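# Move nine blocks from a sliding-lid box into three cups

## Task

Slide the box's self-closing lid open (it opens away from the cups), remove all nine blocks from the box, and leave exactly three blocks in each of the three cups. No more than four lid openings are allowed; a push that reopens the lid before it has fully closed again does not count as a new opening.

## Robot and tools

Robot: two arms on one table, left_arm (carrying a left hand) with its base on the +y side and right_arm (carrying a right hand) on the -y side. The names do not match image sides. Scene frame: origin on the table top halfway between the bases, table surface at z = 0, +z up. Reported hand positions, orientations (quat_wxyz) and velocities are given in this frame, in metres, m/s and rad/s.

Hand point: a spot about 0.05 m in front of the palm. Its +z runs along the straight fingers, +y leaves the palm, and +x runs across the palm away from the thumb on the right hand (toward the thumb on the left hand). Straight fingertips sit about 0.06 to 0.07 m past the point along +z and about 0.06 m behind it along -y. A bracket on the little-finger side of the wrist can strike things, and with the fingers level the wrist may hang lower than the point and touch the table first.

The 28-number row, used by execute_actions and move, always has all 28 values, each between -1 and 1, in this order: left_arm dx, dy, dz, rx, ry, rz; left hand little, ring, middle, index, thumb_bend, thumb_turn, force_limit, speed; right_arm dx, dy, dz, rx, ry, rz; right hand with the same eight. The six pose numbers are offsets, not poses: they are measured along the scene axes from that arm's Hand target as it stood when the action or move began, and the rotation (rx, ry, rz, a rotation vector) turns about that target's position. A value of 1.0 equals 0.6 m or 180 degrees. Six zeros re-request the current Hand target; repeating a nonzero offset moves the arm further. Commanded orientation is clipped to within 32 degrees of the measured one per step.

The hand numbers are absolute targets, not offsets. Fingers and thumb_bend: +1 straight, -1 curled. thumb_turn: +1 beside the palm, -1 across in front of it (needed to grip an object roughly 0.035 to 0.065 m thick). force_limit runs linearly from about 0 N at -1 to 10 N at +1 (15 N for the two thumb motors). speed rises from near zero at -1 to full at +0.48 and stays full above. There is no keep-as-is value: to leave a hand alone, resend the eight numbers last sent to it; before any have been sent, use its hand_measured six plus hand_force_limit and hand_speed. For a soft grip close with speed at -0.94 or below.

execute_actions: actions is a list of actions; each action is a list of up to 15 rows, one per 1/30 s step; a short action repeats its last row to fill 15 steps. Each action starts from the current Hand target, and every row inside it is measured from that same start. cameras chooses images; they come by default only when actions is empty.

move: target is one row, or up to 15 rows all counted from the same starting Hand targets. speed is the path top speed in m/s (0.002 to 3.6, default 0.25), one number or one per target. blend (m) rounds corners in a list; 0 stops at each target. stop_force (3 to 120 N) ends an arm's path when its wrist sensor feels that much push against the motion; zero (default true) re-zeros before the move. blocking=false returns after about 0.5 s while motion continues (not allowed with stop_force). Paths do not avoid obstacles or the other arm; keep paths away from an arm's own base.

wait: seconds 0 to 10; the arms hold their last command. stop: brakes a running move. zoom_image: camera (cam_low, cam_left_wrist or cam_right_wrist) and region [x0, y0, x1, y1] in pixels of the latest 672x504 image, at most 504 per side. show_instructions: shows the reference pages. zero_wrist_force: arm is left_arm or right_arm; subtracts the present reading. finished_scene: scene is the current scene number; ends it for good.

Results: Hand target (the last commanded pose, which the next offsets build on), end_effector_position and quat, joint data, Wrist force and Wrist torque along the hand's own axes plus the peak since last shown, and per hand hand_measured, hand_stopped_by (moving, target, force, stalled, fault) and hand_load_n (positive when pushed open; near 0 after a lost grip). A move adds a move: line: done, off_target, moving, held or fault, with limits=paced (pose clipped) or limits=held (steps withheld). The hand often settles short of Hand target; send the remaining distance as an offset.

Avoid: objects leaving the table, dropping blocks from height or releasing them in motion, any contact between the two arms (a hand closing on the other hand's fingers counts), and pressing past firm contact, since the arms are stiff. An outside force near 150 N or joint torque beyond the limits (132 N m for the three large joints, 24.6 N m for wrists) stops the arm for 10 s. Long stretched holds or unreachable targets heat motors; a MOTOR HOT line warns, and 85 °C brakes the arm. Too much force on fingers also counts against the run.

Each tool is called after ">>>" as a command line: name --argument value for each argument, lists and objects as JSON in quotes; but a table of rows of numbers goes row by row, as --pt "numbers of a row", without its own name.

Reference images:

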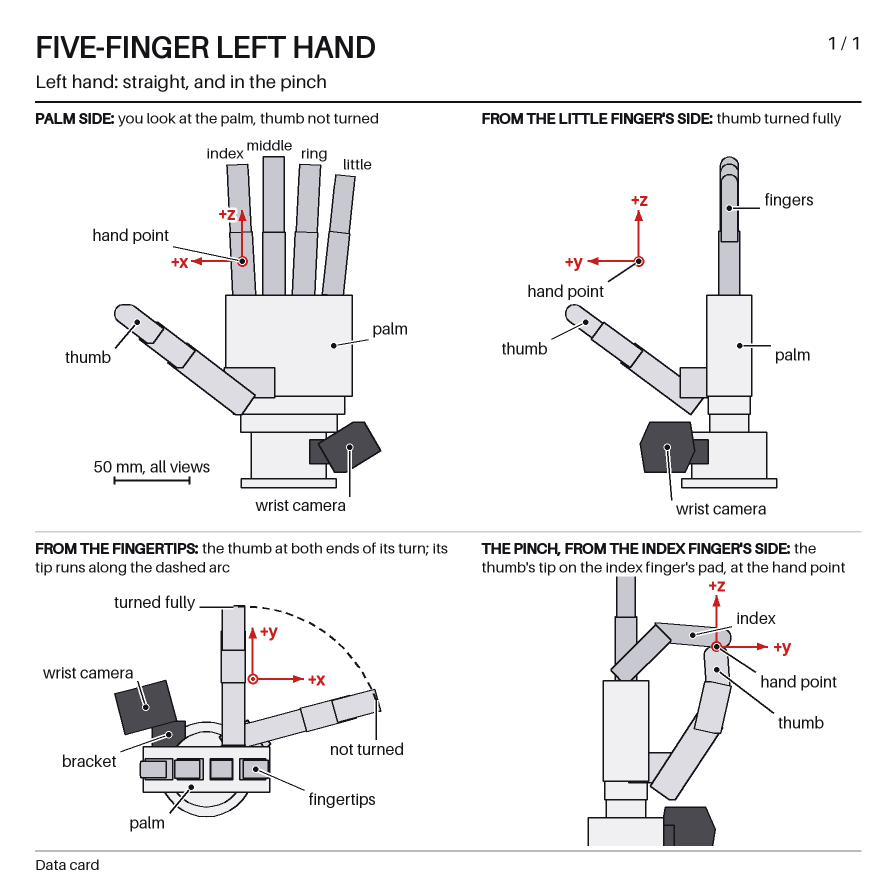

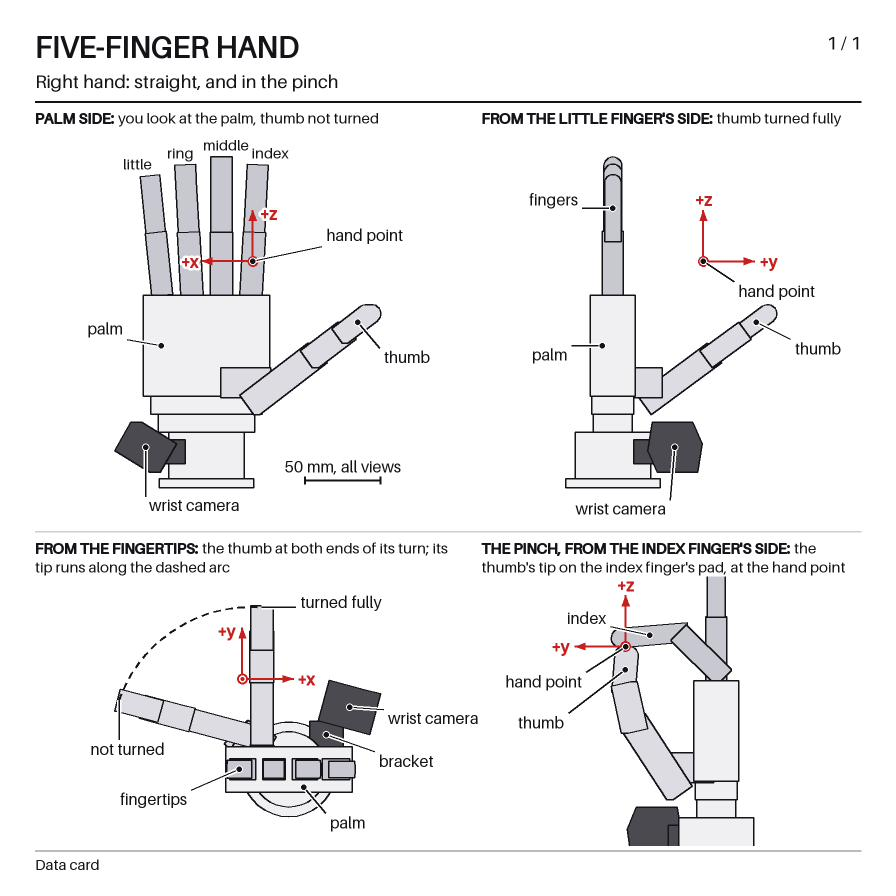

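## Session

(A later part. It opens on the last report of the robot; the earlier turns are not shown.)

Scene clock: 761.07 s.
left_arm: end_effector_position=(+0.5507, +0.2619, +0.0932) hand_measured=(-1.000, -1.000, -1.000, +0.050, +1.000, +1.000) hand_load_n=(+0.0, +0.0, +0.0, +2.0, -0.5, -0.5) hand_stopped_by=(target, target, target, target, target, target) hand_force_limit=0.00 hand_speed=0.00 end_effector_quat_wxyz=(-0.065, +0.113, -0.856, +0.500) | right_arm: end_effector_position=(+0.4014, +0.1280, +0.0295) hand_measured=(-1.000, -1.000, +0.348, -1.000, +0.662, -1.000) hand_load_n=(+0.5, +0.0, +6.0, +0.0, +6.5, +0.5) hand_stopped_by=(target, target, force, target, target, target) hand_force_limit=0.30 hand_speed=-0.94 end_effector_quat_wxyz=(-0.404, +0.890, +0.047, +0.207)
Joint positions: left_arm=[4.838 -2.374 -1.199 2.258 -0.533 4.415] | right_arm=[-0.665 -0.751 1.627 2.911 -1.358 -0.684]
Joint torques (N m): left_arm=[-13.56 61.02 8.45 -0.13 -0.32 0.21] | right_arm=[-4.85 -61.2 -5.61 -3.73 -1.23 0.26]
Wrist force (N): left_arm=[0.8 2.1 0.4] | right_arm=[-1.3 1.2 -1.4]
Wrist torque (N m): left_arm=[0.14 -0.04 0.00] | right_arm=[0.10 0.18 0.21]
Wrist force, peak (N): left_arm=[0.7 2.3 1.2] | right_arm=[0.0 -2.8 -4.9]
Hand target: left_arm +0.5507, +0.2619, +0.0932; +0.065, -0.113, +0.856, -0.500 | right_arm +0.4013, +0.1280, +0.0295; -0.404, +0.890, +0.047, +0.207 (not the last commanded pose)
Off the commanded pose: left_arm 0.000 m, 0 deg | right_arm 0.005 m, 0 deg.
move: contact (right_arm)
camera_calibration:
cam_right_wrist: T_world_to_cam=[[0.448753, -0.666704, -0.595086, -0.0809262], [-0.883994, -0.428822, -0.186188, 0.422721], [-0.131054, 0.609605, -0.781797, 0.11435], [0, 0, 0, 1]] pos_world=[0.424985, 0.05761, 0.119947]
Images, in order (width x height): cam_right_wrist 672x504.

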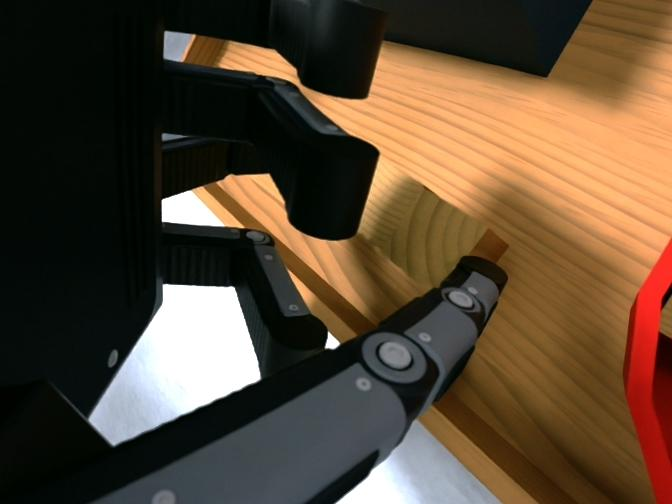

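>>> move --target '[0,0,0,0,0,0,-1,-1,-1,0.05,1,1,0,0,0,0,0.0012,0,0,0,-1,-1,0.48,-1,0.66,-1,0.3,-0.75]' --speed 0.02 --cameras '["cam_right_wrist"]'

>>> move --pt "0 0 0 0 0 0 -1 -1 -1 0.05 1 1 0 0 0 0 0.1 0 0 0 -1 -1 0.48 -1 0.66 -1 0.3 -0.75" --pt "0 0 0 0 0 0 -1 -1 -1 0.05 1 1 0 0 0.0517 0.0067 0.166 0.1327 0.0715 -0.4861 -1 -1 0.48 -1 0.66 -1 0.3 -0.75" --speed '[0.08,0.25]' --blend '[0.02,0]' --cameras '["cam_right_wrist","cam_low"]'

Scene clock: 769.13 s.
left_arm: end_effector_position=(+0.5507, +0.2619, +0.0932) hand_measured=(-1.000, -1.000, -1.000, +0.050, +1.000, +1.000) hand_load_n=(+0.0, +0.0, +0.0, +2.0, +0.0, -0.5) hand_stopped_by=(target, target, target, target, target, target) hand_force_limit=0.00 hand_speed=0.00 end_effector_quat_wxyz=(-0.065, +0.113, -0.856, +0.500) | right_arm: end_effector_position=(+0.4013, +0.1280, +0.0303) hand_measured=(-1.000, -1.000, +0.480, -1.000, +0.660, -1.000) hand_load_n=(-0.5, +0.0, +0.0, +0.0, +0.0, +0.0) hand_stopped_by=(target, target, target, target, target, target) hand_force_limit=0.30 hand_speed=-0.75 end_effector_quat_wxyz=(-0.404, +0.890, +0.047, +0.207)
Joint positions: left_arm=[4.838 -2.374 -1.199 2.258 -0.533 4.415] | right_arm=[-0.665 -0.753 1.627 2.912 -1.358 -0.684]
Joint torques (N m): left_arm=[-13.06 61.5 8.08 -0.09 -0.28 0.27] | right_arm=[-4.57 -58.58 -4.15 -1.76 -1.27 0.16]
Wrist force (N): left_arm=[1.0 1.9 0.7] | right_arm=[-1.4 0.9 -1.7]
Wrist torque (N m): left_arm=[0.08 -0.06 0.02] | right_arm=[0.09 0.21 0.19]
Wrist force, peak (N): left_arm=[1.1 2.2 1.0] | right_arm=[-1.8 1.3 -1.6]
Hand target: left_arm +0.5507, +0.2619, +0.0932; +0.065, -0.113, +0.856, -0.500 | right_arm +0.4013, +0.1280, +0.0302; -0.404, +0.890, +0.047, +0.207
Off the commanded pose: left_arm 0.000 m, 0 deg | right_arm 0.000 m, 0 deg.
move: done
camera_calibration:
cam_right_wrist: T_world_to_cam=[[0.448717, -0.666806, -0.594998, -0.0804988], [-0.884013, -0.42882, -0.186104, 0.422849], [-0.131052, 0.609494, -0.781884, 0.114914], [0, 0, 0, 1]] pos_world=[0.424985, 0.0576098, 0.120647]
Images, in order (width x height): cam_right_wrist 672x504.

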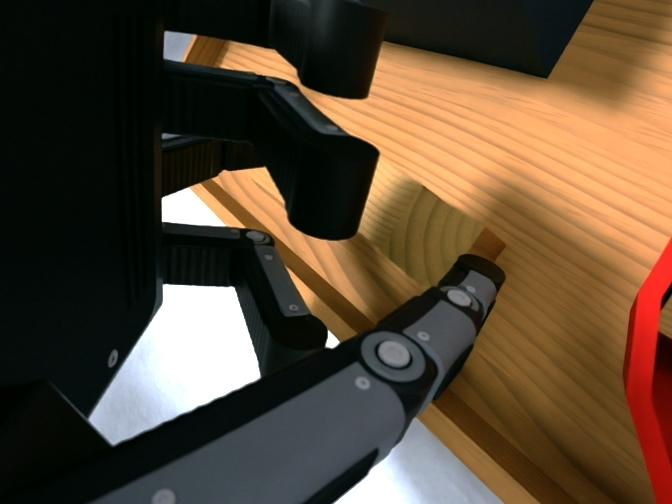

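Scene clock: 773.57 s.
left_arm: end_effector_position=(+0.5507, +0.2619, +0.0932) hand_measured=(-1.000, -1.000, -1.000, +0.050, +1.000, +1.000) hand_load_n=(+0.0, +0.0, +0.5, +1.5, +0.0, -0.5) hand_stopped_by=(target, target, target, target, target, target) hand_force_limit=0.00 hand_speed=0.00 end_effector_quat_wxyz=(-0.065, +0.113, -0.856, +0.500) | right_arm: end_effector_position=(+0.4323, +0.1321, +0.1300) hand_measured=(-1.000, -1.000, +0.480, -1.000, +0.660, -1.000) hand_load_n=(+0.0, +0.0, +0.0, +0.0, +0.0, +0.0) hand_stopped_by=(target, target, target, target, target, target) hand_force_limit=0.30 hand_speed=-0.75 end_effector_quat_wxyz=(+0.311, -0.598, +0.656, -0.340)
Joint positions: left_arm=[4.838 -2.374 -1.199 2.258 -0.533 4.415] | right_arm=[-0.464 -0.806 1.322 3.697 -2.428 0.948]
Joint torques (N m): left_arm=[-13.57 60.66 8.43 -0.11 -0.21 0.21] | right_arm=[-4.39 -43.41 -9.79 -0.95 0.03 1.01]
Wrist force (N): left_arm=[0.6 1.7 0.9] | right_arm=[-0.4 1.8 -1.7]
Wrist torque (N m): left_arm=[0.05 0.02 0.00] | right_arm=[0.21 0.17 0.25]
Wrist force, peak (N): left_arm=[0.8 2.4 0.9] | right_arm=[-0.6 2.0 -2.1]
Hand target: left_arm +0.5507, +0.2619, +0.0932; +0.065, -0.113, +0.856, -0.500 | right_arm +0.4324, +0.1320, +0.1298; +0.311, -0.598, +0.656, -0.340
Off the commanded pose: left_arm 0.000 m, 0 deg | right_arm 0.000 m, 0 deg.
move: done
camera_calibration:
cam_right_wrist: T_world_to_cam=[[-0.573998, -0.169161, -0.801193, 0.370841], [-0.441233, 0.888131, 0.128596, 0.0643466], [0.689811, 0.427327, -0.584425, -0.162018], [0, 0, 0, 1]] pos_world=[0.353016, 0.0748179, 0.194154]
Images, in order (width x height): cam_low 672x504, cam_right_wrist 672x504.

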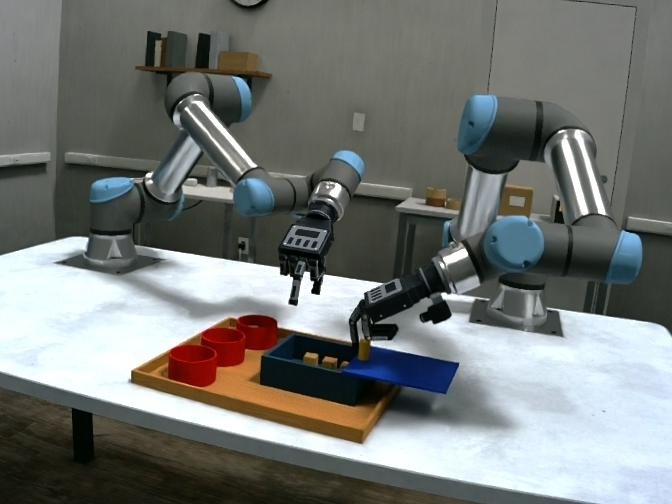

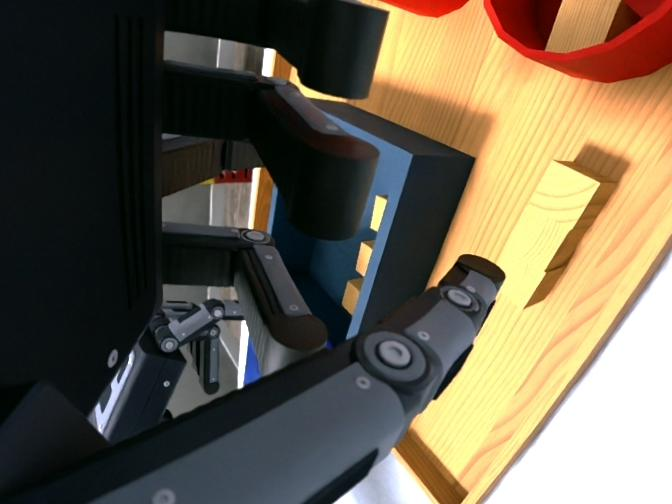

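>>> zoom_image --camera "cam_right_wrist" --region '[440, 120, 670, 340]'

Scaled by 2.191.

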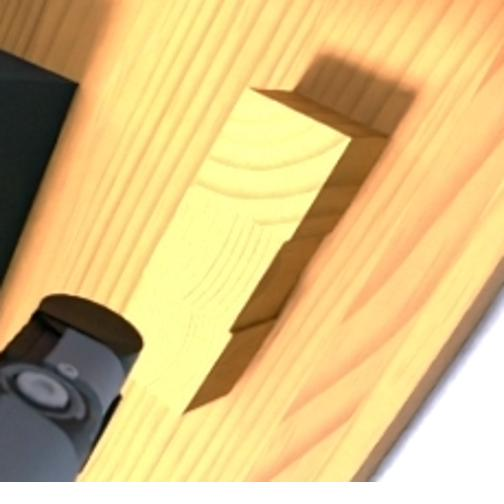

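>>> move --target '[0,0,0,0,0,0,-1,-1,-1,0.05,1,1,0,0,-0.00633,-0.009,-0.1167,0,0,0,-1,-1,0.08,-1,0.5,-1,-0.4,0]' --speed 0.08 --cameras '["cam_right_wrist"]'

>>> move --target '[0,0,0,0,0,0,-1,-1,-1,0.05,1,1,0,0,0,0,-0.047,0,0,0,-1,-1,0.08,-1,0.5,-1,-0.4,0]' --speed 0.02 --stop_force 3 --cameras '["cam_right_wrist"]'

Scene clock: 786.67 s.
left_arm: end_effector_position=(+0.5507, +0.2619, +0.0932) hand_measured=(-1.000, -1.000, -1.000, +0.050, +1.000, +1.000) hand_load_n=(+0.0, +0.0, +0.0, +1.5, +0.0, +0.0) hand_stopped_by=(target, target, target, target, target, target) hand_force_limit=0.00 hand_speed=0.00 end_effector_quat_wxyz=(-0.065, +0.113, -0.856, +0.500) | right_arm: end_effector_position=(+0.4285, +0.1265, +0.0596) hand_measured=(-1.000, -1.000, +0.080, -1.000, +0.500, -1.000) hand_load_n=(+0.0, +0.0, +0.0, +0.0, +0.0, +0.0) hand_stopped_by=(target, target, target, target, target, target) hand_force_limit=-0.40 hand_speed=0.00 end_effector_quat_wxyz=(+0.311, -0.598, +0.656, -0.340)
Joint positions: left_arm=[4.838 -2.374 -1.199 2.258 -0.533 4.415] | right_arm=[-0.463 -0.725 1.381 3.56 -2.429 0.949]
Joint torques (N m): left_arm=[-13.6 60.99 8 -0.14 -0.25 0.33] | right_arm=[7.84 -64.18 -27.31 -1.53 -3.08 -0.85]
Wrist force (N): left_arm=[1.1 2.1 0.7] | right_arm=[-0.7 1.9 -2.0]
Wrist torque (N m): left_arm=[0.10 -0.08 0.02] | right_arm=[0.25 0.23 0.06]
Wrist force, peak (N): left_arm=[0.8 2.5 1.1] | right_arm=[-0.5 2.7 -1.3]
Hand target: left_arm +0.5507, +0.2619, +0.0932; +0.065, -0.113, +0.856, -0.500 | right_arm +0.4286, +0.1266, +0.0598; +0.311, -0.598, +0.656, -0.340
Off the commanded pose: left_arm 0.000 m, 0 deg | right_arm 0.000 m, 0 deg.
move: done
camera_calibration:
cam_right_wrist: T_world_to_cam=[[-0.574283, -0.169396, -0.800939, 0.311548], [-0.441012, 0.888278, 0.128342, 0.0765828], [0.689716, 0.426928, -0.584828, -0.198086], [0, 0, 0, 1]] pos_world=[0.349314, 0.0693169, 0.123856]
Images, in order (width x height): cam_right_wrist 672x504.

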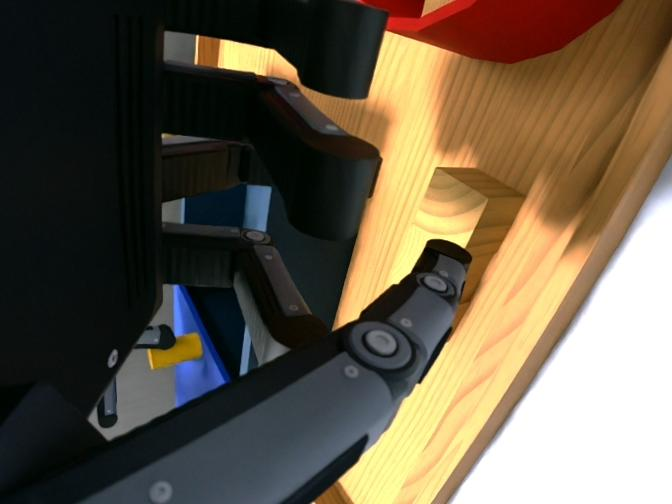

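Scene clock: 789.13 s.
left_arm: end_effector_position=(+0.5507, +0.2619, +0.0932) hand_measured=(-1.000, -1.000, -1.000, +0.050, +1.000, +1.000) hand_load_n=(+0.0, +0.0, +0.0, +2.0, +0.0, -0.5) hand_stopped_by=(target, target, target, target, target, target) hand_force_limit=0.00 hand_speed=0.00 end_effector_quat_wxyz=(-0.065, +0.113, -0.856, +0.500) | right_arm: end_effector_position=(+0.4286, +0.1266, +0.0316) hand_measured=(-1.000, -1.000, +0.080, -1.000, +0.500, -1.000) hand_load_n=(+0.0, +0.0, +0.0, +0.0, +0.0, +0.0) hand_stopped_by=(target, target, target, target, target, target) hand_force_limit=-0.40 hand_speed=0.00 end_effector_quat_wxyz=(+0.311, -0.598, +0.656, -0.340)
Joint positions: left_arm=[4.838 -2.374 -1.199 2.258 -0.533 4.415] | right_arm=[-0.463 -0.683 1.386 3.512 -2.429 0.949]
Joint torques (N m): left_arm=[-13.21 61.05 8.02 -0.12 -0.23 0.31] | right_arm=[-1.86 -65.26 -12.86 -1.35 -0.48 -0.89]
Wrist force (N): left_arm=[0.8 1.7 0.6] | right_arm=[-0.5 1.6 -1.7]
Wrist torque (N m): left_arm=[0.08 -0.04 0.00] | right_arm=[0.19 0.21 0.07]
Wrist force, peak (N): left_arm=[1.2 2.2 0.8] | right_arm=[-0.6 1.8 -2.2]
Hand target: left_arm +0.5507, +0.2619, +0.0932; +0.065, -0.113, +0.856, -0.500 | right_arm +0.4286, +0.1266, +0.0316; +0.311, -0.598, +0.656, -0.340
Off the commanded pose: left_arm 0.000 m, 0 deg | right_arm 0.000 m, 0 deg.
move: done
camera_calibration:
cam_right_wrist: T_world_to_cam=[[-0.574131, -0.169276, -0.801074, 0.28909], [-0.441047, 0.888251, 0.128402, 0.080096], [0.689819, 0.427031, -0.584631, -0.214567], [0, 0, 0, 1]] pos_world=[0.349314, 0.0694174, 0.0958553]
Images, in order (width x height): cam_right_wrist 672x504.

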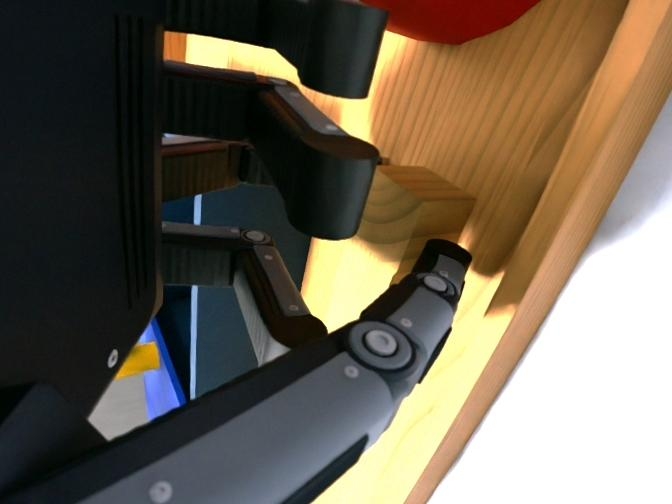

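>>> move --target '[0,0,0,0,0,0,-1,-1,-1,0.05,1,1,0,0,0,0,0,0,0,0,-1,-1,-0.35,-1,0.5,-1,-0.4,-0.92]' --speed 0.02

>>> move --target '[0,0,0,0,0,0,-1,-1,-1,0.05,1,1,0,0,0,0,0.15,0,0,0,-1,-1,-0.35,-1,0.5,-1,-0.4,-0.92]' --speed 0.08 --cameras '["cam_right_wrist"]'

Scene clock: 794.17 s.
left_arm: end_effector_position=(+0.5507, +0.2619, +0.0932) hand_measured=(-1.000, -1.000, -1.000, +0.050, +1.000, +1.000) hand_load_n=(+0.0, +0.0, +0.0, +2.0, +0.0, -0.5) hand_stopped_by=(target, target, target, target, target, target) hand_force_limit=0.00 hand_speed=0.00 end_effector_quat_wxyz=(-0.065, +0.113, -0.856, +0.500) | right_arm: end_effector_position=(+0.4286, +0.1266, +0.0316) hand_measured=(-1.000, -1.000, -0.106, -1.000, +0.500, -1.000) hand_load_n=(+0.0, +0.0, +3.0, +0.5, +2.5, +0.0) hand_stopped_by=(target, target, force, target, target, target) hand_force_limit=-0.40 hand_speed=-0.92 end_effector_quat_wxyz=(+0.311, -0.598, +0.656, -0.340)
Joint positions: left_arm=[4.838 -2.374 -1.199 2.258 -0.533 4.415] | right_arm=[-0.463 -0.683 1.386 3.512 -2.429 0.949]
Joint torques (N m): left_arm=[-13.19 60.68 8.63 -0.12 -0.26 0.36] | right_arm=[-6.57 -63.62 -26.88 -1.38 0.34 -0.79]
Wrist force (N): left_arm=[1.2 1.7 0.7] | right_arm=[-0.5 0.7 -2.7]
Wrist torque (N m): left_arm=[0.09 -0.08 0.02] | right_arm=[0.16 0.22 0.06]
Wrist force, peak (N): left_arm=[0.5 2.6 0.6] | right_arm=[-0.8 2.0 -2.1]
Hand target: left_arm +0.5507, +0.2619, +0.0932; +0.065, -0.113, +0.856, -0.500 | right_arm +0.4286, +0.1266, +0.0316; +0.311, -0.598, +0.656, -0.340
Off the commanded pose: left_arm 0.000 m, 0 deg | right_arm 0.000 m, 0 deg.
move: done

Scene clock: 795.60 s.
left_arm: end_effector_position=(+0.5507, +0.2619, +0.0932) hand_measured=(-1.000, -1.000, -1.000, +0.050, +1.000, +1.000) hand_load_n=(+0.0, +0.0, +0.0, +1.5, +0.0, +0.0) hand_stopped_by=(target, target, target, target, target, target) hand_force_limit=0.00 hand_speed=0.00 end_effector_quat_wxyz=(-0.065, +0.113, -0.856, +0.500) | right_arm: end_effector_position=(+0.4286, +0.1267, +0.1218) hand_measured=(-1.000, -1.000, -0.106, -1.000, +0.500, -1.000) hand_load_n=(+0.0, +0.0, +3.5, +0.0, +2.5, +0.5) hand_stopped_by=(target, target, force, target, target, target) hand_force_limit=-0.40 hand_speed=-0.92 end_effector_quat_wxyz=(+0.311, -0.598, +0.656, -0.340)
Joint positions: left_arm=[4.838 -2.374 -1.199 2.258 -0.533 4.415] | right_arm=[-0.463 -0.809 1.353 3.671 -2.429 0.949]
Joint torques (N m): left_arm=[-12.75 60.71 8.48 -0.1 -0.22 0.28] | right_arm=[-5.44 -41.41 -9.88 -3.97 0.18 0.61]
Wrist force (N): left_arm=[0.8 1.5 0.7] | right_arm=[-0.4 2.0 -1.9]
Wrist torque (N m): left_arm=[0.07 -0.01 -0.01] | right_arm=[0.24 0.18 0.11]
Wrist force, peak (N): left_arm=[1.0 2.3 0.8] | right_arm=[-0.6 2.7 -1.3]
Hand target: left_arm +0.5507, +0.2619, +0.0932; +0.065, -0.113, +0.856, -0.500 | right_arm +0.4286, +0.1266, +0.1216; +0.311, -0.598, +0.656, -0.340
Off the commanded pose: left_arm 0.000 m, 0 deg | right_arm 0.000 m, 0 deg.
move: done
camera_calibration:
cam_right_wrist: T_world_to_cam=[[-0.574056, -0.16897, -0.801192, 0.361321], [-0.441031, 0.888219, 0.128677, 0.0684592], [0.689892, 0.427219, -0.584409, -0.161915], [0, 0, 0, 1]] pos_world=[0.349315, 0.0694184, 0.186054]
Images, in order (width x height): cam_right_wrist 672x504.

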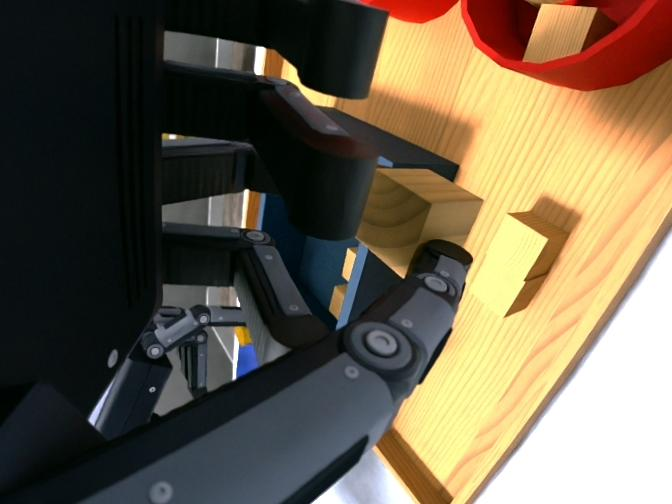

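>>> move --target '[0,0,0,0,0,0,-1,-1,-1,0.05,1,1,0,0,0.1915,-0.1793,0,0,0,0,-1,-1,-0.35,-1,0.5,-1,-0.4,-0.92]' --speed 0.12 --cameras '["cam_right_wrist","cam_low"]'

Scene clock: 800.97 s.
left_arm: end_effector_position=(+0.5507, +0.2619, +0.0932) hand_measured=(-1.000, -1.000, -1.000, +0.050, +1.000, +1.000) hand_load_n=(+0.0, +0.5, +0.0, +1.5, +0.0, -0.5) hand_stopped_by=(target, target, target, target, target, target) hand_force_limit=0.00 hand_speed=0.00 end_effector_quat_wxyz=(-0.065, +0.113, -0.856, +0.500) | right_arm: end_effector_position=(+0.5434, +0.0190, +0.1217) hand_measured=(-1.000, -1.000, -0.106, -1.000, +0.500, -1.000) hand_load_n=(+0.0, +0.0, +3.0, +0.0, +2.5, +0.5) hand_stopped_by=(target, target, force, target, target, target) hand_force_limit=-0.40 hand_speed=-0.92 end_effector_quat_wxyz=(+0.311, -0.598, +0.656, -0.340)
Joint positions: left_arm=[4.838 -2.374 -1.199 2.258 -0.533 4.415] | right_arm=[-0.689 -0.875 1.525 3.373 -2.301 0.682]
Joint torques (N m): left_arm=[-13.37 61.39 8.53 -0.14 -0.37 0.26] | right_arm=[8.61 -39.83 -26.31 -1.31 -2.88 1.45]
Wrist force (N): left_arm=[1.1 1.5 0.8] | right_arm=[-0.8 1.2 -1.8]
Wrist torque (N m): left_arm=[0.08 -0.06 0.02] | right_arm=[0.12 0.22 0.02]
Wrist force, peak (N): left_arm=[0.9 2.2 1.1] | right_arm=[-1.2 2.5 -2.7]
Hand target: left_arm +0.5507, +0.2619, +0.0932; +0.065, -0.113, +0.856, -0.500 | right_arm +0.5435, +0.0190, +0.1216; +0.311, -0.598, +0.656, -0.340
Off the commanded pose: left_arm 0.000 m, 0 deg | right_arm 0.000 m, 0 deg.
move: done
camera_calibration:
cam_right_wrist: T_world_to_cam=[[-0.574191, -0.169126, -0.801063, 0.408994], [-0.441018, 0.888239, 0.128585, 0.214687], [0.689788, 0.427115, -0.584606, -0.195122], [0, 0, 0, 1]] pos_world=[0.464114, -0.0381821, 0.185955]
Images, in order (width x height): cam_low 672x504, cam_right_wrist 672x504.

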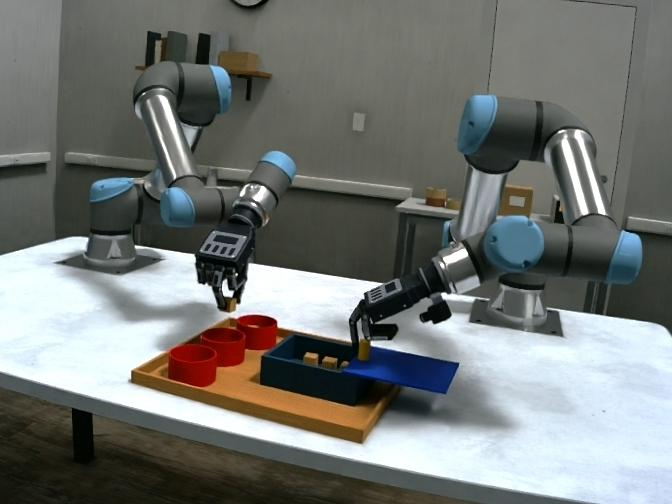

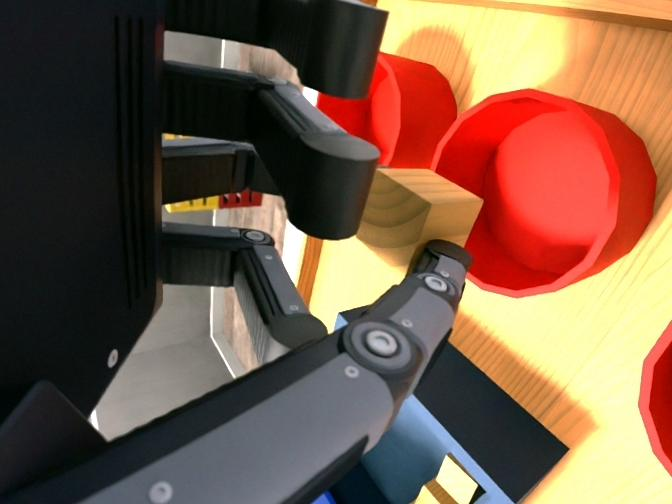

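>>> zoom_image --camera "cam_right_wrist" --region '[400, 60, 672, 320]'

Scaled by 1.853.

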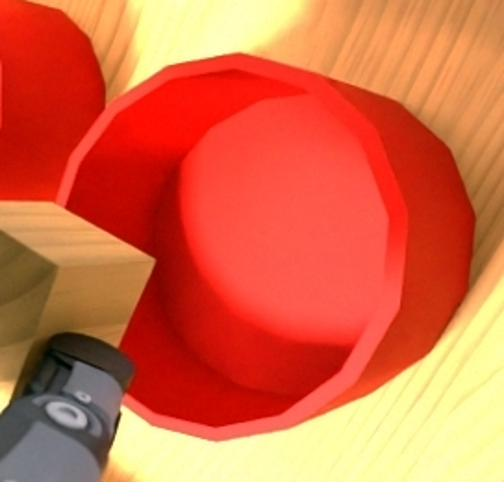

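>>> move --target '[0,0,0,0,0,0,-1,-1,-1,0.05,1,1,0,0,0.00533,-0.02633,0,0,0,0,-1,-1,-0.35,-1,0.5,-1,-0.4,-0.92]' --speed 0.08 --cameras '["cam_right_wrist"]'

>>> zoom_image --camera "cam_right_wrist" --region '[340, 40, 672, 320]'

Scene clock: 819.80 s.
left_arm: end_effector_position=(+0.5507, +0.2619, +0.0932) hand_measured=(-1.000, -1.000, -1.000, +0.050, +1.000, +1.000) hand_load_n=(+0.0, +0.0, +0.0, +2.0, +0.0, -0.5) hand_stopped_by=(target, target, target, target, target, target) hand_force_limit=0.00 hand_speed=0.00 end_effector_quat_wxyz=(-0.065, +0.113, -0.856, +0.500) | right_arm: end_effector_position=(+0.5467, +0.0031, +0.1217) hand_measured=(-1.000, -1.000, -0.106, -1.000, +0.500, -1.000) hand_load_n=(+0.0, +0.0, +3.0, +0.0, +2.5, +0.5) hand_stopped_by=(target, target, force, target, target, target) hand_force_limit=-0.40 hand_speed=-0.92 end_effector_quat_wxyz=(+0.311, -0.598, +0.656, -0.340) end_effector_velocity=(-0.001, +0.002, +0.000) end_effector_angular_velocity=(-0.001, +0.002, +0.002)
Joint positions: left_arm=[4.838 -2.374 -1.199 2.258 -0.533 4.415] | right_arm=[-0.709 -0.895 1.566 3.339 -2.289 0.661]
Joint velocities: left_arm=[within noise] | right_arm=[0.002 0 -0.003 0.005 0.001 0.001]
Joint torques (N m): left_arm=[-12.58 61.45 8.22 -0.17 -0.3 0.14] | right_arm=[7.54 -37.7 -27.26 -1.42 -2.5 0.94]
Wrist force (N): left_arm=[1.0 2.0 0.8] | right_arm=[-0.3 1.3 -1.5]
Wrist torque (N m): left_arm=[0.12 -0.05 0.01] | right_arm=[0.15 0.14 0.25]
Wrist force, peak (N): left_arm=[0.9 2.2 1.0] | right_arm=[-0.6 1.4 -2.1]
Hand target: left_arm +0.5507, +0.2619, +0.0932; +0.065, -0.113, +0.856, -0.500 | right_arm +0.5467, +0.0032, +0.1216; +0.311, -0.598, +0.656, -0.340
Off the commanded pose: left_arm 0.000 m, 0 deg | right_arm 0.000 m, 0 deg.
move: done
camera_calibration:
cam_right_wrist: T_world_to_cam=[[-0.574183, -0.16914, -0.801065, 0.408196], [-0.441027, 0.888237, 0.128571, 0.230272], [0.689789, 0.427115, -0.584606, -0.190607], [0, 0, 0, 1]] pos_world=[0.467414, -0.0540822, 0.185955]
Images, in order (width x height): cam_right_wrist 672x504.

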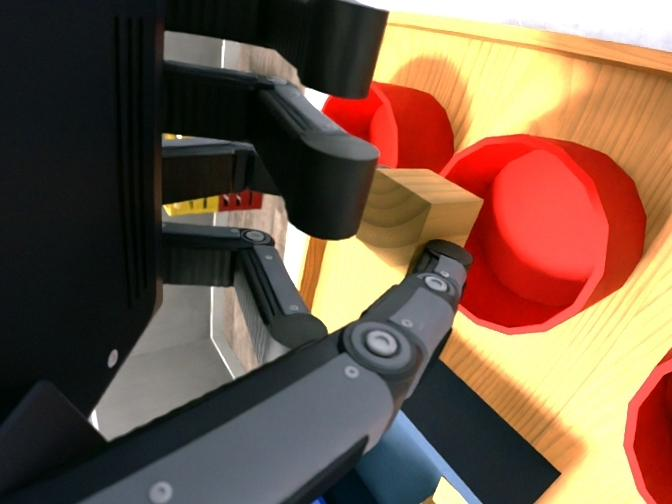

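Scaled by 1.518.

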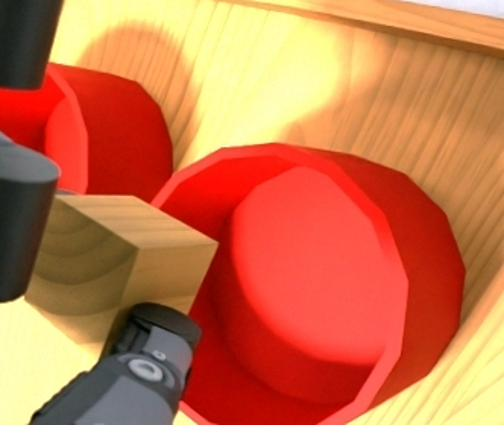

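>>> move --target '[0,0,0,0,0,0,-1,-1,-1,0.05,1,1,0,0,0,0,-0.05,0,0,0,-1,-1,-0.35,-1,0.5,-1,-0.4,-0.92]' --speed 0.08

>>> move --target '[0,0,0,0,0,0,-1,-1,-1,0.05,1,1,0,0,0,0,-0.09,0,0,0,-1,-1,-0.35,-1,0.5,-1,-0.4,-0.92]' --speed 0.02 --stop_force 3 --cameras '["cam_right_wrist"]'

Scene clock: 825.63 s.
left_arm: end_effector_position=(+0.5507, +0.2619, +0.0932) hand_measured=(-1.000, -1.000, -1.000, +0.050, +1.000, +1.000) hand_load_n=(+0.0, +0.0, +0.0, +1.5, +0.0, -0.5) hand_stopped_by=(target, target, target, target, target, target) hand_force_limit=0.00 hand_speed=0.00 end_effector_quat_wxyz=(-0.065, +0.113, -0.856, +0.500) | right_arm: end_effector_position=(+0.5466, +0.0031, +0.0914) hand_measured=(-1.000, -1.000, -0.106, -1.000, +0.500, -1.000) hand_load_n=(+0.0, +0.0, +3.0, +0.0, +2.5, +0.5) hand_stopped_by=(target, target, force, target, target, target) hand_force_limit=-0.40 hand_speed=-0.92 end_effector_quat_wxyz=(+0.311, -0.598, +0.656, -0.340)
Joint positions: left_arm=[4.838 -2.374 -1.199 2.258 -0.533 4.415] | right_arm=[-0.709 -0.849 1.579 3.28 -2.289 0.662]
Joint torques (N m): left_arm=[-13.14 60.99 8.16 -0.13 -0.28 0.14] | right_arm=[7.65 -60.73 -26.56 -1.55 -2.56 -1.04]
Wrist force (N): left_arm=[0.9 1.8 0.7] | right_arm=[-0.6 1.7 -1.7]
Wrist torque (N m): left_arm=[0.09 -0.03 0.01] | right_arm=[0.20 0.19 0.17]
Wrist force, peak (N): left_arm=[1.0 2.4 0.7] | right_arm=[-0.6 1.6 -2.1]
Hand target: left_arm +0.5507, +0.2619, +0.0932; +0.065, -0.113, +0.856, -0.500 | right_arm +0.5467, +0.0032, +0.0916; +0.311, -0.598, +0.656, -0.340
Off the commanded pose: left_arm 0.000 m, 0 deg | right_arm 0.000 m, 0 deg.
move: done

Scene clock: 829.03 s.
left_arm: end_effector_position=(+0.5507, +0.2619, +0.0932) hand_measured=(-1.000, -1.000, -1.000, +0.050, +1.000, +1.000) hand_load_n=(+0.0, +0.0, +0.0, +2.0, +0.0, -0.5) hand_stopped_by=(target, target, target, target, target, target) hand_force_limit=0.00 hand_speed=0.00 end_effector_quat_wxyz=(-0.065, +0.113, -0.856, +0.500) | right_arm: end_effector_position=(+0.5467, +0.0032, +0.0465) hand_measured=(-1.000, -1.000, -0.106, -1.000, +0.500, -1.000) hand_load_n=(+0.0, +0.5, +3.0, +0.0, +2.0, +0.5) hand_stopped_by=(target, target, force, target, target, target) hand_force_limit=-0.40 hand_speed=-0.92 end_effector_quat_wxyz=(+0.311, -0.598, +0.656, -0.340)
Joint positions: left_arm=[4.838 -2.374 -1.199 2.258 -0.533 4.415] | right_arm=[-0.709 -0.775 1.588 3.197 -2.289 0.662]
Joint torques (N m): left_arm=[-12.84 61.14 8.08 -0.06 -0.26 0.33] | right_arm=[4.8 -59.35 -18.32 -3.75 -0.9 -0.8]
Wrist force (N): left_arm=[0.7 2.0 0.5] | right_arm=[-1.0 0.1 -2.1]
Wrist torque (N m): left_arm=[0.09 -0.02 0.00] | right_arm=[0.06 0.20 0.14]
Wrist force, peak (N): left_arm=[0.9 2.4 0.7] | right_arm=[-2.1 -8.0 -10.0]
Hand target: left_arm +0.5507, +0.2619, +0.0932; +0.065, -0.113, +0.856, -0.500 | right_arm +0.5467, +0.0032, +0.0465; +0.311, -0.598, +0.656, -0.340 (not the last commanded pose)
Off the commanded pose: left_arm 0.000 m, 0 deg | right_arm 0.009 m, 0 deg.
move: contact (right_arm)
camera_calibration:
cam_right_wrist: T_world_to_cam=[[-0.574192, -0.169154, -0.801056, 0.347975], [-0.44097, 0.888273, 0.128514, 0.239833], [0.689819, 0.427033, -0.584631, -0.234628], [0, 0, 0, 1]] pos_world=[0.467414, -0.0539823, 0.110755]
Images, in order (width x height): cam_right_wrist 672x504.

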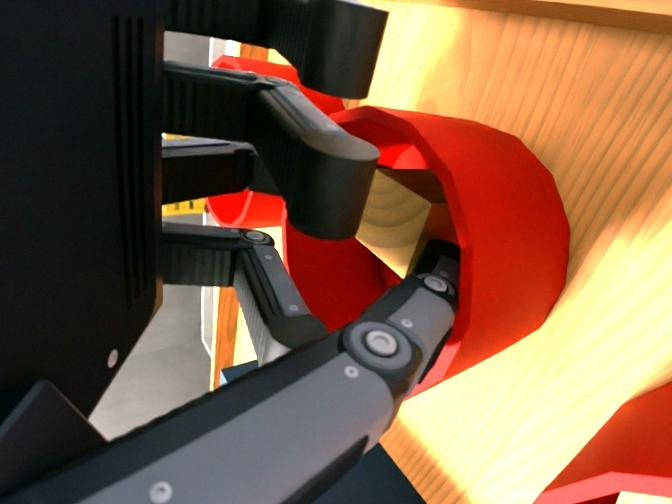

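>>> move --target '[0,0,0,0,0,0,-1,-1,-1,0.05,1,1,0,0,0,0,0.0017,0,0,0,-1,-1,-0.04,-1,0.5,-1,-0.4,-0.85]' --speed 0.02 --cameras '["cam_right_wrist"]'

Scene clock: 847.93 s.
left_arm: end_effector_position=(+0.5507, +0.2619, +0.0932) hand_measured=(-1.000, -1.000, -1.000, +0.050, +1.000, +1.000) hand_load_n=(+0.5, +0.5, +0.0, +2.0, +0.0, -0.5) hand_stopped_by=(target, target, target, target, target, target) hand_force_limit=0.00 hand_speed=0.00 end_effector_quat_wxyz=(-0.065, +0.113, -0.856, +0.500) | right_arm: end_effector_position=(+0.5467, +0.0032, +0.0476) hand_measured=(-1.000, -1.000, -0.040, -1.000, +0.500, -1.000) hand_load_n=(+0.0, +0.5, -0.5, +0.0, -0.5, +0.0) hand_stopped_by=(target, target, target, target, target, target) hand_force_limit=-0.40 hand_speed=-0.85 end_effector_quat_wxyz=(+0.311, -0.598, +0.656, -0.340)
Joint positions: left_arm=[4.838 -2.374 -1.199 2.258 -0.533 4.415] | right_arm=[-0.709 -0.777 1.588 3.199 -2.289 0.662]
Joint torques (N m): left_arm=[-12.88 60.91 8.09 -0.27 -0.28 0.26] | right_arm=[5 -58.85 -25.54 -1.55 -1.06 0.57]
Wrist force (N): left_arm=[0.4 1.9 0.6] | right_arm=[-0.8 1.0 -2.1]
Wrist torque (N m): left_arm=[0.11 0.03 -0.02] | right_arm=[0.11 0.21 0.15]
Wrist force, peak (N): left_arm=[0.8 2.4 1.0] | right_arm=[-1.0 0.2 -3.5]
Hand target: left_arm +0.5507, +0.2619, +0.0932; +0.065, -0.113, +0.856, -0.500 | right_arm +0.5467, +0.0032, +0.0475; +0.311, -0.598, +0.656, -0.340
Off the commanded pose: left_arm 0.000 m, 0 deg | right_arm 0.000 m, 0 deg.
move: done
camera_calibration:
cam_right_wrist: T_world_to_cam=[[-0.574192, -0.169154, -0.801056, 0.348776], [-0.44097, 0.888273, 0.128514, 0.239705], [0.689819, 0.427033, -0.584631, -0.234043], [0, 0, 0, 1]] pos_world=[0.467414, -0.0539823, 0.111755]
Images, in order (width x height): cam_right_wrist 672x504.

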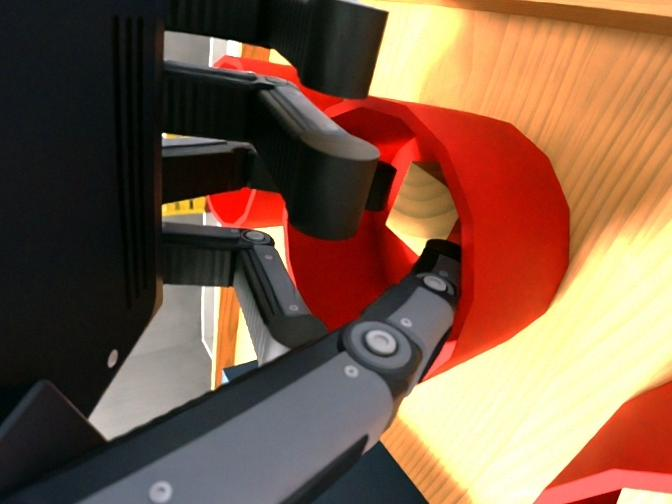

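>>> move --target '[0,0,0,0,0,0,-1,-1,-1,0.05,1,1,0,0,0,0,0.12,0,0,0,-1,-1,-0.04,-1,0.5,-1,-0.4,-0.85]' --speed 0.08 --cameras '["cam_right_wrist"]'

>>> zoom_image --camera "cam_right_wrist" --region '[400, 60, 672, 320]'

Scene clock: 853.83 s.
left_arm: end_effector_position=(+0.5507, +0.2619, +0.0932) hand_measured=(-1.000, -1.000, -1.000, +0.050, +1.000, +1.000) hand_load_n=(+0.0, +0.0, +0.0, +2.0, +0.0, -0.5) hand_stopped_by=(target, target, target, target, target, target) hand_force_limit=0.00 hand_speed=0.00 end_effector_quat_wxyz=(-0.065, +0.113, -0.856, +0.500) | right_arm: end_effector_position=(+0.5467, +0.0033, +0.1198) hand_measured=(-1.000, -1.000, -0.040, -1.000, +0.500, -1.000) hand_load_n=(+0.0, +0.0, +0.0, +0.0, +0.0, +0.0) hand_stopped_by=(target, target, target, target, target, target) hand_force_limit=-0.40 hand_speed=-0.85 end_effector_quat_wxyz=(+0.311, -0.598, +0.656, -0.340)
Joint positions: left_arm=[4.838 -2.374 -1.199 2.258 -0.533 4.415] | right_arm=[-0.709 -0.892 1.567 3.335 -2.289 0.662]
Joint torques (N m): left_arm=[-13.1 61.18 8.24 -0.13 -0.18 0.24] | right_arm=[4.24 -37.75 -7.52 -4.07 -0.28 0.41]
Wrist force (N): left_arm=[0.9 1.8 0.6] | right_arm=[-0.6 1.6 -1.7]
Wrist torque (N m): left_arm=[0.12 -0.02 -0.01] | right_arm=[0.19 0.19 0.16]
Wrist force, peak (N): left_arm=[0.8 2.4 1.1] | right_arm=[-0.9 1.4 -2.6]
Hand target: left_arm +0.5507, +0.2619, +0.0932; +0.065, -0.113, +0.856, -0.500 | right_arm +0.5467, +0.0032, +0.1195; +0.311, -0.598, +0.656, -0.340
Off the commanded pose: left_arm 0.000 m, 0 deg | right_arm 0.000 m, 0 deg.
move: done
camera_calibration:
cam_right_wrist: T_world_to_cam=[[-0.573926, -0.168983, -0.801282, 0.406555], [-0.441055, 0.88822, 0.128593, 0.23036], [0.689985, 0.427213, -0.584303, -0.192006], [0, 0, 0, 1]] pos_world=[0.467415, -0.0538816, 0.183953]
Images, in order (width x height): cam_right_wrist 672x504.

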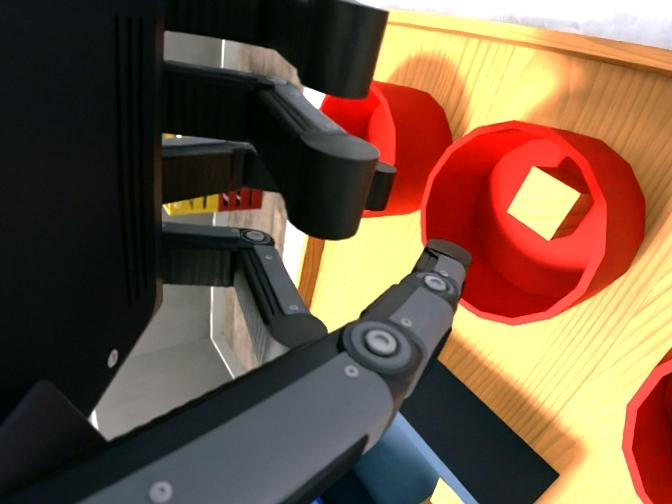

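Scaled by 1.853.

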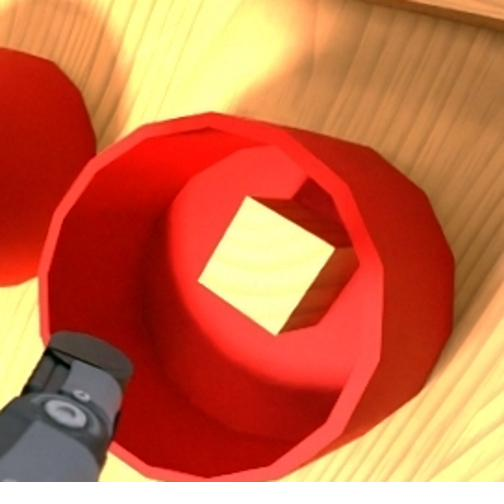

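>>> move --target '[0,0,0,0,0,0,-1,-1,-1,0.05,1,1,0,0,-0.1929,0.2407,0,0,0,0,-1,-1,0.08,-1,0.5,-1,-0.4,0]' --speed 0.2 --cameras '["cam_right_wrist"]'

>>> zoom_image --camera "cam_right_wrist" --region '[400, 100, 672, 360]'

Scene clock: 862.97 s.
left_arm: end_effector_position=(+0.5507, +0.2619, +0.0932) hand_measured=(-1.000, -1.000, -1.000, +0.050, +1.000, +1.000) hand_load_n=(+0.0, +0.0, +0.0, +2.0, +0.0, +0.0) hand_stopped_by=(target, target, target, target, target, target) hand_force_limit=0.00 hand_speed=0.00 end_effector_quat_wxyz=(-0.065, +0.113, -0.856, +0.500) | right_arm: end_effector_position=(+0.4310, +0.1476, +0.1195) hand_measured=(-1.000, -1.000, +0.080, -1.000, +0.500, -1.000) hand_load_n=(+0.0, +0.0, +0.0, +0.0, +0.0, +0.0) hand_stopped_by=(target, target, target, target, target, target) hand_force_limit=-0.40 hand_speed=0.00 end_effector_quat_wxyz=(+0.311, -0.598, +0.656, -0.340)
Joint positions: left_arm=[4.838 -2.374 -1.199 2.258 -0.533 4.415] | right_arm=[-0.453 -0.764 1.272 3.718 -2.434 0.963]
Joint torques (N m): left_arm=[-13.22 61.74 7.95 -0.19 -0.16 0.08] | right_arm=[1.71 -63.49 -18.91 -1.61 0.49 0.18]
Wrist force (N): left_arm=[1.1 2.0 0.7] | right_arm=[-0.7 1.7 -1.7]
Wrist torque (N m): left_arm=[0.09 -0.08 0.02] | right_arm=[0.20 0.22 0.25]
Wrist force, peak (N): left_arm=[1.1 2.3 0.6] | right_arm=[-1.9 2.8 -3.0]
Hand target: left_arm +0.5507, +0.2619, +0.0932; +0.065, -0.113, +0.856, -0.500 | right_arm +0.4309, +0.1476, +0.1195; +0.311, -0.598, +0.656, -0.340
Off the commanded pose: left_arm 0.000 m, 0 deg | right_arm 0.000 m, 0 deg.
move: done
camera_calibration:
cam_right_wrist: T_world_to_cam=[[-0.574156, -0.169226, -0.801067, 0.36436], [-0.441016, 0.88826, 0.128448, 0.0512071], [0.689819, 0.427032, -0.584631, -0.17386], [0, 0, 0, 1]] pos_world=[0.351714, 0.0904175, 0.183655]
Images, in order (width x height): cam_right_wrist 672x504.

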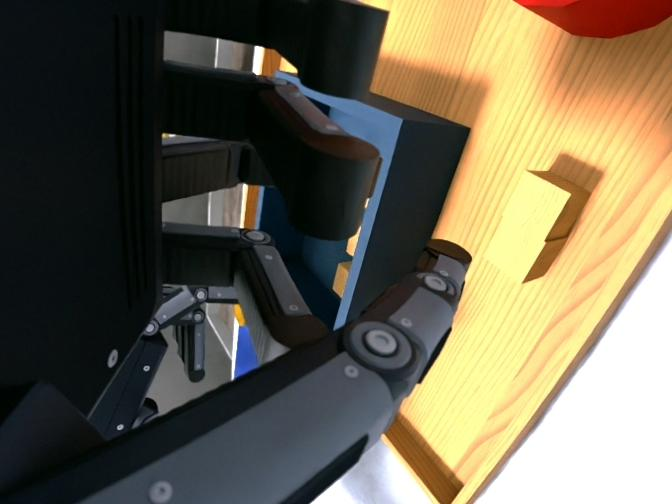

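Scaled by 1.853.

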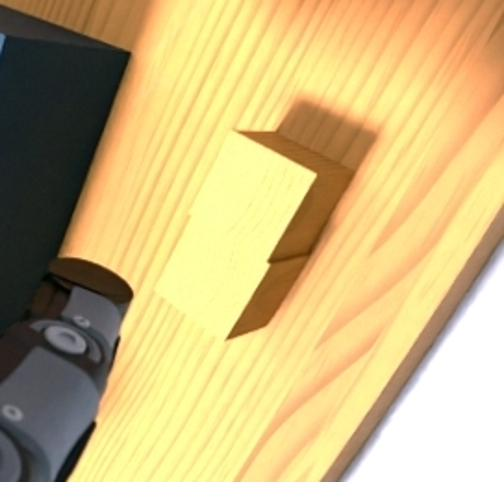

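>>> move --pt "0 0 0 0 0 0 -1 -1 -1 0.05 1 1 0 0 0.0011 0 -0.1075 0 0 0 -1 -1 0.08 -1 0.5 -1 -0.4 0" --pt "0 0 0 0 0 0 -1 -1 -1 0.05 1 1 0 0 0.0011 0 -0.1465 0 0 0 -1 -1 0.08 -1 0.5 -1 -0.4 0" --speed '[0.06,0.02]' --blend '[0.004,0]' --stop_force 4 --cameras '["cam_right_wrist"]'

Scene clock: 871.37 s.
left_arm: end_effector_position=(+0.5507, +0.2619, +0.0932) hand_measured=(-1.000, -1.000, -1.000, +0.050, +1.000, +1.000) hand_load_n=(+0.0, +0.0, +0.0, +1.5, +0.0, +0.0) hand_stopped_by=(target, target, target, target, target, target) hand_force_limit=0.00 hand_speed=0.00 end_effector_quat_wxyz=(-0.065, +0.113, -0.856, +0.500) | right_arm: end_effector_position=(+0.4316, +0.1476, +0.0316) hand_measured=(-1.000, -1.000, +0.080, -1.000, +0.500, -1.000) hand_load_n=(+0.0, +0.0, +0.0, +0.0, +0.0, +0.5) hand_stopped_by=(target, target, target, target, target, target) hand_force_limit=-0.40 hand_speed=0.00 end_effector_quat_wxyz=(+0.311, -0.598, +0.656, -0.340)
Joint positions: left_arm=[4.838 -2.374 -1.199 2.258 -0.533 4.415] | right_arm=[-0.454 -0.645 1.303 3.567 -2.433 0.962]
Joint torques (N m): left_arm=[-12.69 61.44 7.89 -0.17 -0.34 0.23] | right_arm=[-6.14 -66.38 -15.28 -1.29 0.22 -1.72]
Wrist force (N): left_arm=[1.2 1.8 0.6] | right_arm=[-0.6 1.8 -2.2]
Wrist torque (N m): left_arm=[0.11 -0.08 0.02] | right_arm=[0.25 0.22 0.25]
Wrist force, peak (N): left_arm=[1.1 2.4 0.8] | right_arm=[-0.7 2.0 -2.3]
Hand target: left_arm +0.5507, +0.2619, +0.0932; +0.065, -0.113, +0.856, -0.500 | right_arm +0.4316, +0.1476, +0.0316; +0.311, -0.598, +0.656, -0.340
Off the commanded pose: left_arm 0.000 m, 0 deg | right_arm 0.000 m, 0 deg.
move: done
camera_calibration:
cam_right_wrist: T_world_to_cam=[[-0.574192, -0.169154, -0.801056, 0.294375], [-0.44097, 0.888273, 0.128514, 0.0627255], [0.689819, 0.427033, -0.584631, -0.225604], [0, 0, 0, 1]] pos_world=[0.352314, 0.0904177, 0.095855]
Images, in order (width x height): cam_right_wrist 672x504.

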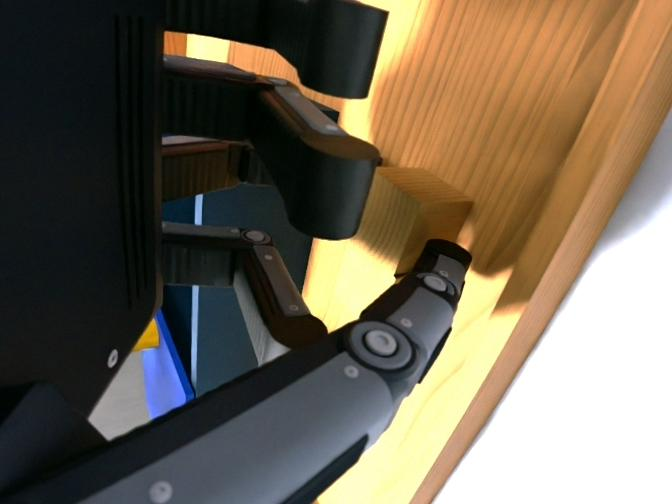

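>>> move --target '[0,0,0,0,0,0,-1,-1,-1,0.05,1,1,0,0,0,0,0.0025,0,0,0,-1,-1,-0.35,-1,0.5,-1,-0.4,-0.92]' --speed 0.02

>>> move --target '[0,0,0,0,0,0,-1,-1,-1,0.05,1,1,0,0,0,0,0.15,0,0,0,-1,-1,-0.35,-1,0.5,-1,-0.4,-0.92]' --speed 0.1 --cameras '["cam_right_wrist"]'

Scene clock: 876.10 s.
left_arm: end_effector_position=(+0.5507, +0.2619, +0.0932) hand_measured=(-1.000, -1.000, -1.000, +0.050, +1.000, +1.000) hand_load_n=(+0.0, +0.0, +0.0, +2.0, +0.0, -0.5) hand_stopped_by=(target, target, target, target, target, target) hand_force_limit=0.00 hand_speed=0.00 end_effector_quat_wxyz=(-0.065, +0.113, -0.856, +0.500) | right_arm: end_effector_position=(+0.4316, +0.1476, +0.0332) hand_measured=(-1.000, -1.000, -0.106, -1.000, +0.500, -1.000) hand_load_n=(+0.0, +0.0, +3.5, +0.0, +2.0, +0.5) hand_stopped_by=(target, target, force, target, target, target) hand_force_limit=-0.40 hand_speed=-0.92 end_effector_quat_wxyz=(+0.311, -0.598, +0.656, -0.340)
Joint positions: left_arm=[4.838 -2.374 -1.199 2.258 -0.533 4.415] | right_arm=[-0.454 -0.647 1.303 3.569 -2.433 0.962]
Joint torques (N m): left_arm=[-12.99 60.63 8.21 -0.22 -0.2 0.14] | right_arm=[-2.95 -57.78 -26.44 -3.25 -0.09 -1.37]
Wrist force (N): left_arm=[0.9 1.5 0.4] | right_arm=[-0.7 0.8 -2.8]
Wrist torque (N m): left_arm=[0.10 -0.04 0.00] | right_arm=[0.19 0.26 0.21]
Wrist force, peak (N): left_arm=[0.9 2.6 0.5] | right_arm=[-0.9 2.0 -2.3]
Hand target: left_arm +0.5507, +0.2619, +0.0932; +0.065, -0.113, +0.856, -0.500 | right_arm +0.4316, +0.1476, +0.0331; +0.311, -0.598, +0.656, -0.340
Off the commanded pose: left_arm 0.000 m, 0 deg | right_arm 0.000 m, 0 deg.
move: done

Scene clock: 877.33 s.
left_arm: end_effector_position=(+0.5507, +0.2619, +0.0932) hand_measured=(-1.000, -1.000, -1.000, +0.050, +1.000, +1.000) hand_load_n=(+0.0, +0.0, +0.0, +1.5, +0.0, +0.0) hand_stopped_by=(target, target, target, target, target, target) hand_force_limit=0.00 hand_speed=0.00 end_effector_quat_wxyz=(-0.065, +0.113, -0.856, +0.500) | right_arm: end_effector_position=(+0.4316, +0.1477, +0.1233) hand_measured=(-1.000, -1.000, -0.106, -1.000, +0.500, -1.000) hand_load_n=(+0.0, +0.0, +3.0, +0.0, +2.5, +0.5) hand_stopped_by=(target, target, force, target, target, target) hand_force_limit=-0.40 hand_speed=-0.92 end_effector_quat_wxyz=(+0.311, -0.598, +0.656, -0.340)
Joint positions: left_arm=[4.838 -2.374 -1.199 2.258 -0.533 4.415] | right_arm=[-0.454 -0.768 1.268 3.724 -2.433 0.962]
Joint torques (N m): left_arm=[-13.02 60.85 8.08 -0.11 -0.31 0.21] | right_arm=[-4.71 -43.72 -9.27 -3.73 0.09 1.25]
Wrist force (N): left_arm=[0.8 2.0 0.8] | right_arm=[-0.6 2.0 -1.7]
Wrist torque (N m): left_arm=[0.08 -0.04 0.00] | right_arm=[0.22 0.21 0.26]
Wrist force, peak (N): left_arm=[0.9 2.5 1.2] | right_arm=[-0.4 2.1 -2.3]
Hand target: left_arm +0.5507, +0.2619, +0.0932; +0.065, -0.113, +0.856, -0.500 | right_arm +0.4316, +0.1476, +0.1231; +0.311, -0.598, +0.656, -0.340
Off the commanded pose: left_arm 0.000 m, 0 deg | right_arm 0.000 m, 0 deg.
move: done
camera_calibration:
cam_right_wrist: T_world_to_cam=[[-0.574, -0.168935, -0.801239, 0.367796], [-0.44104, 0.888214, 0.128684, 0.0508502], [0.689933, 0.427244, -0.584342, -0.172152], [0, 0, 0, 1]] pos_world=[0.352315, 0.0905185, 0.187553]
Images, in order (width x height): cam_right_wrist 672x504.

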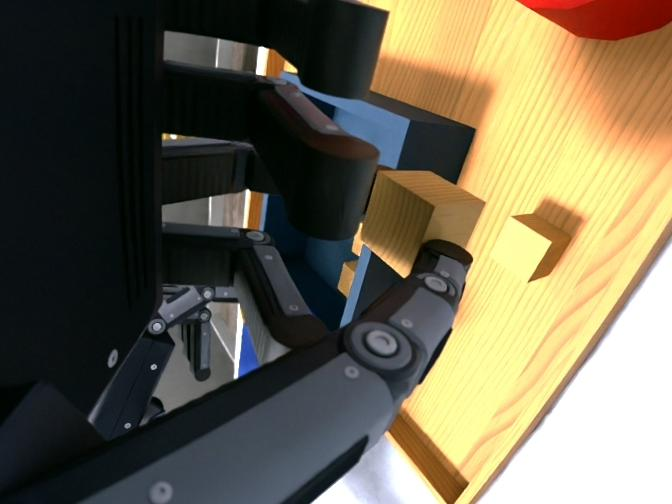

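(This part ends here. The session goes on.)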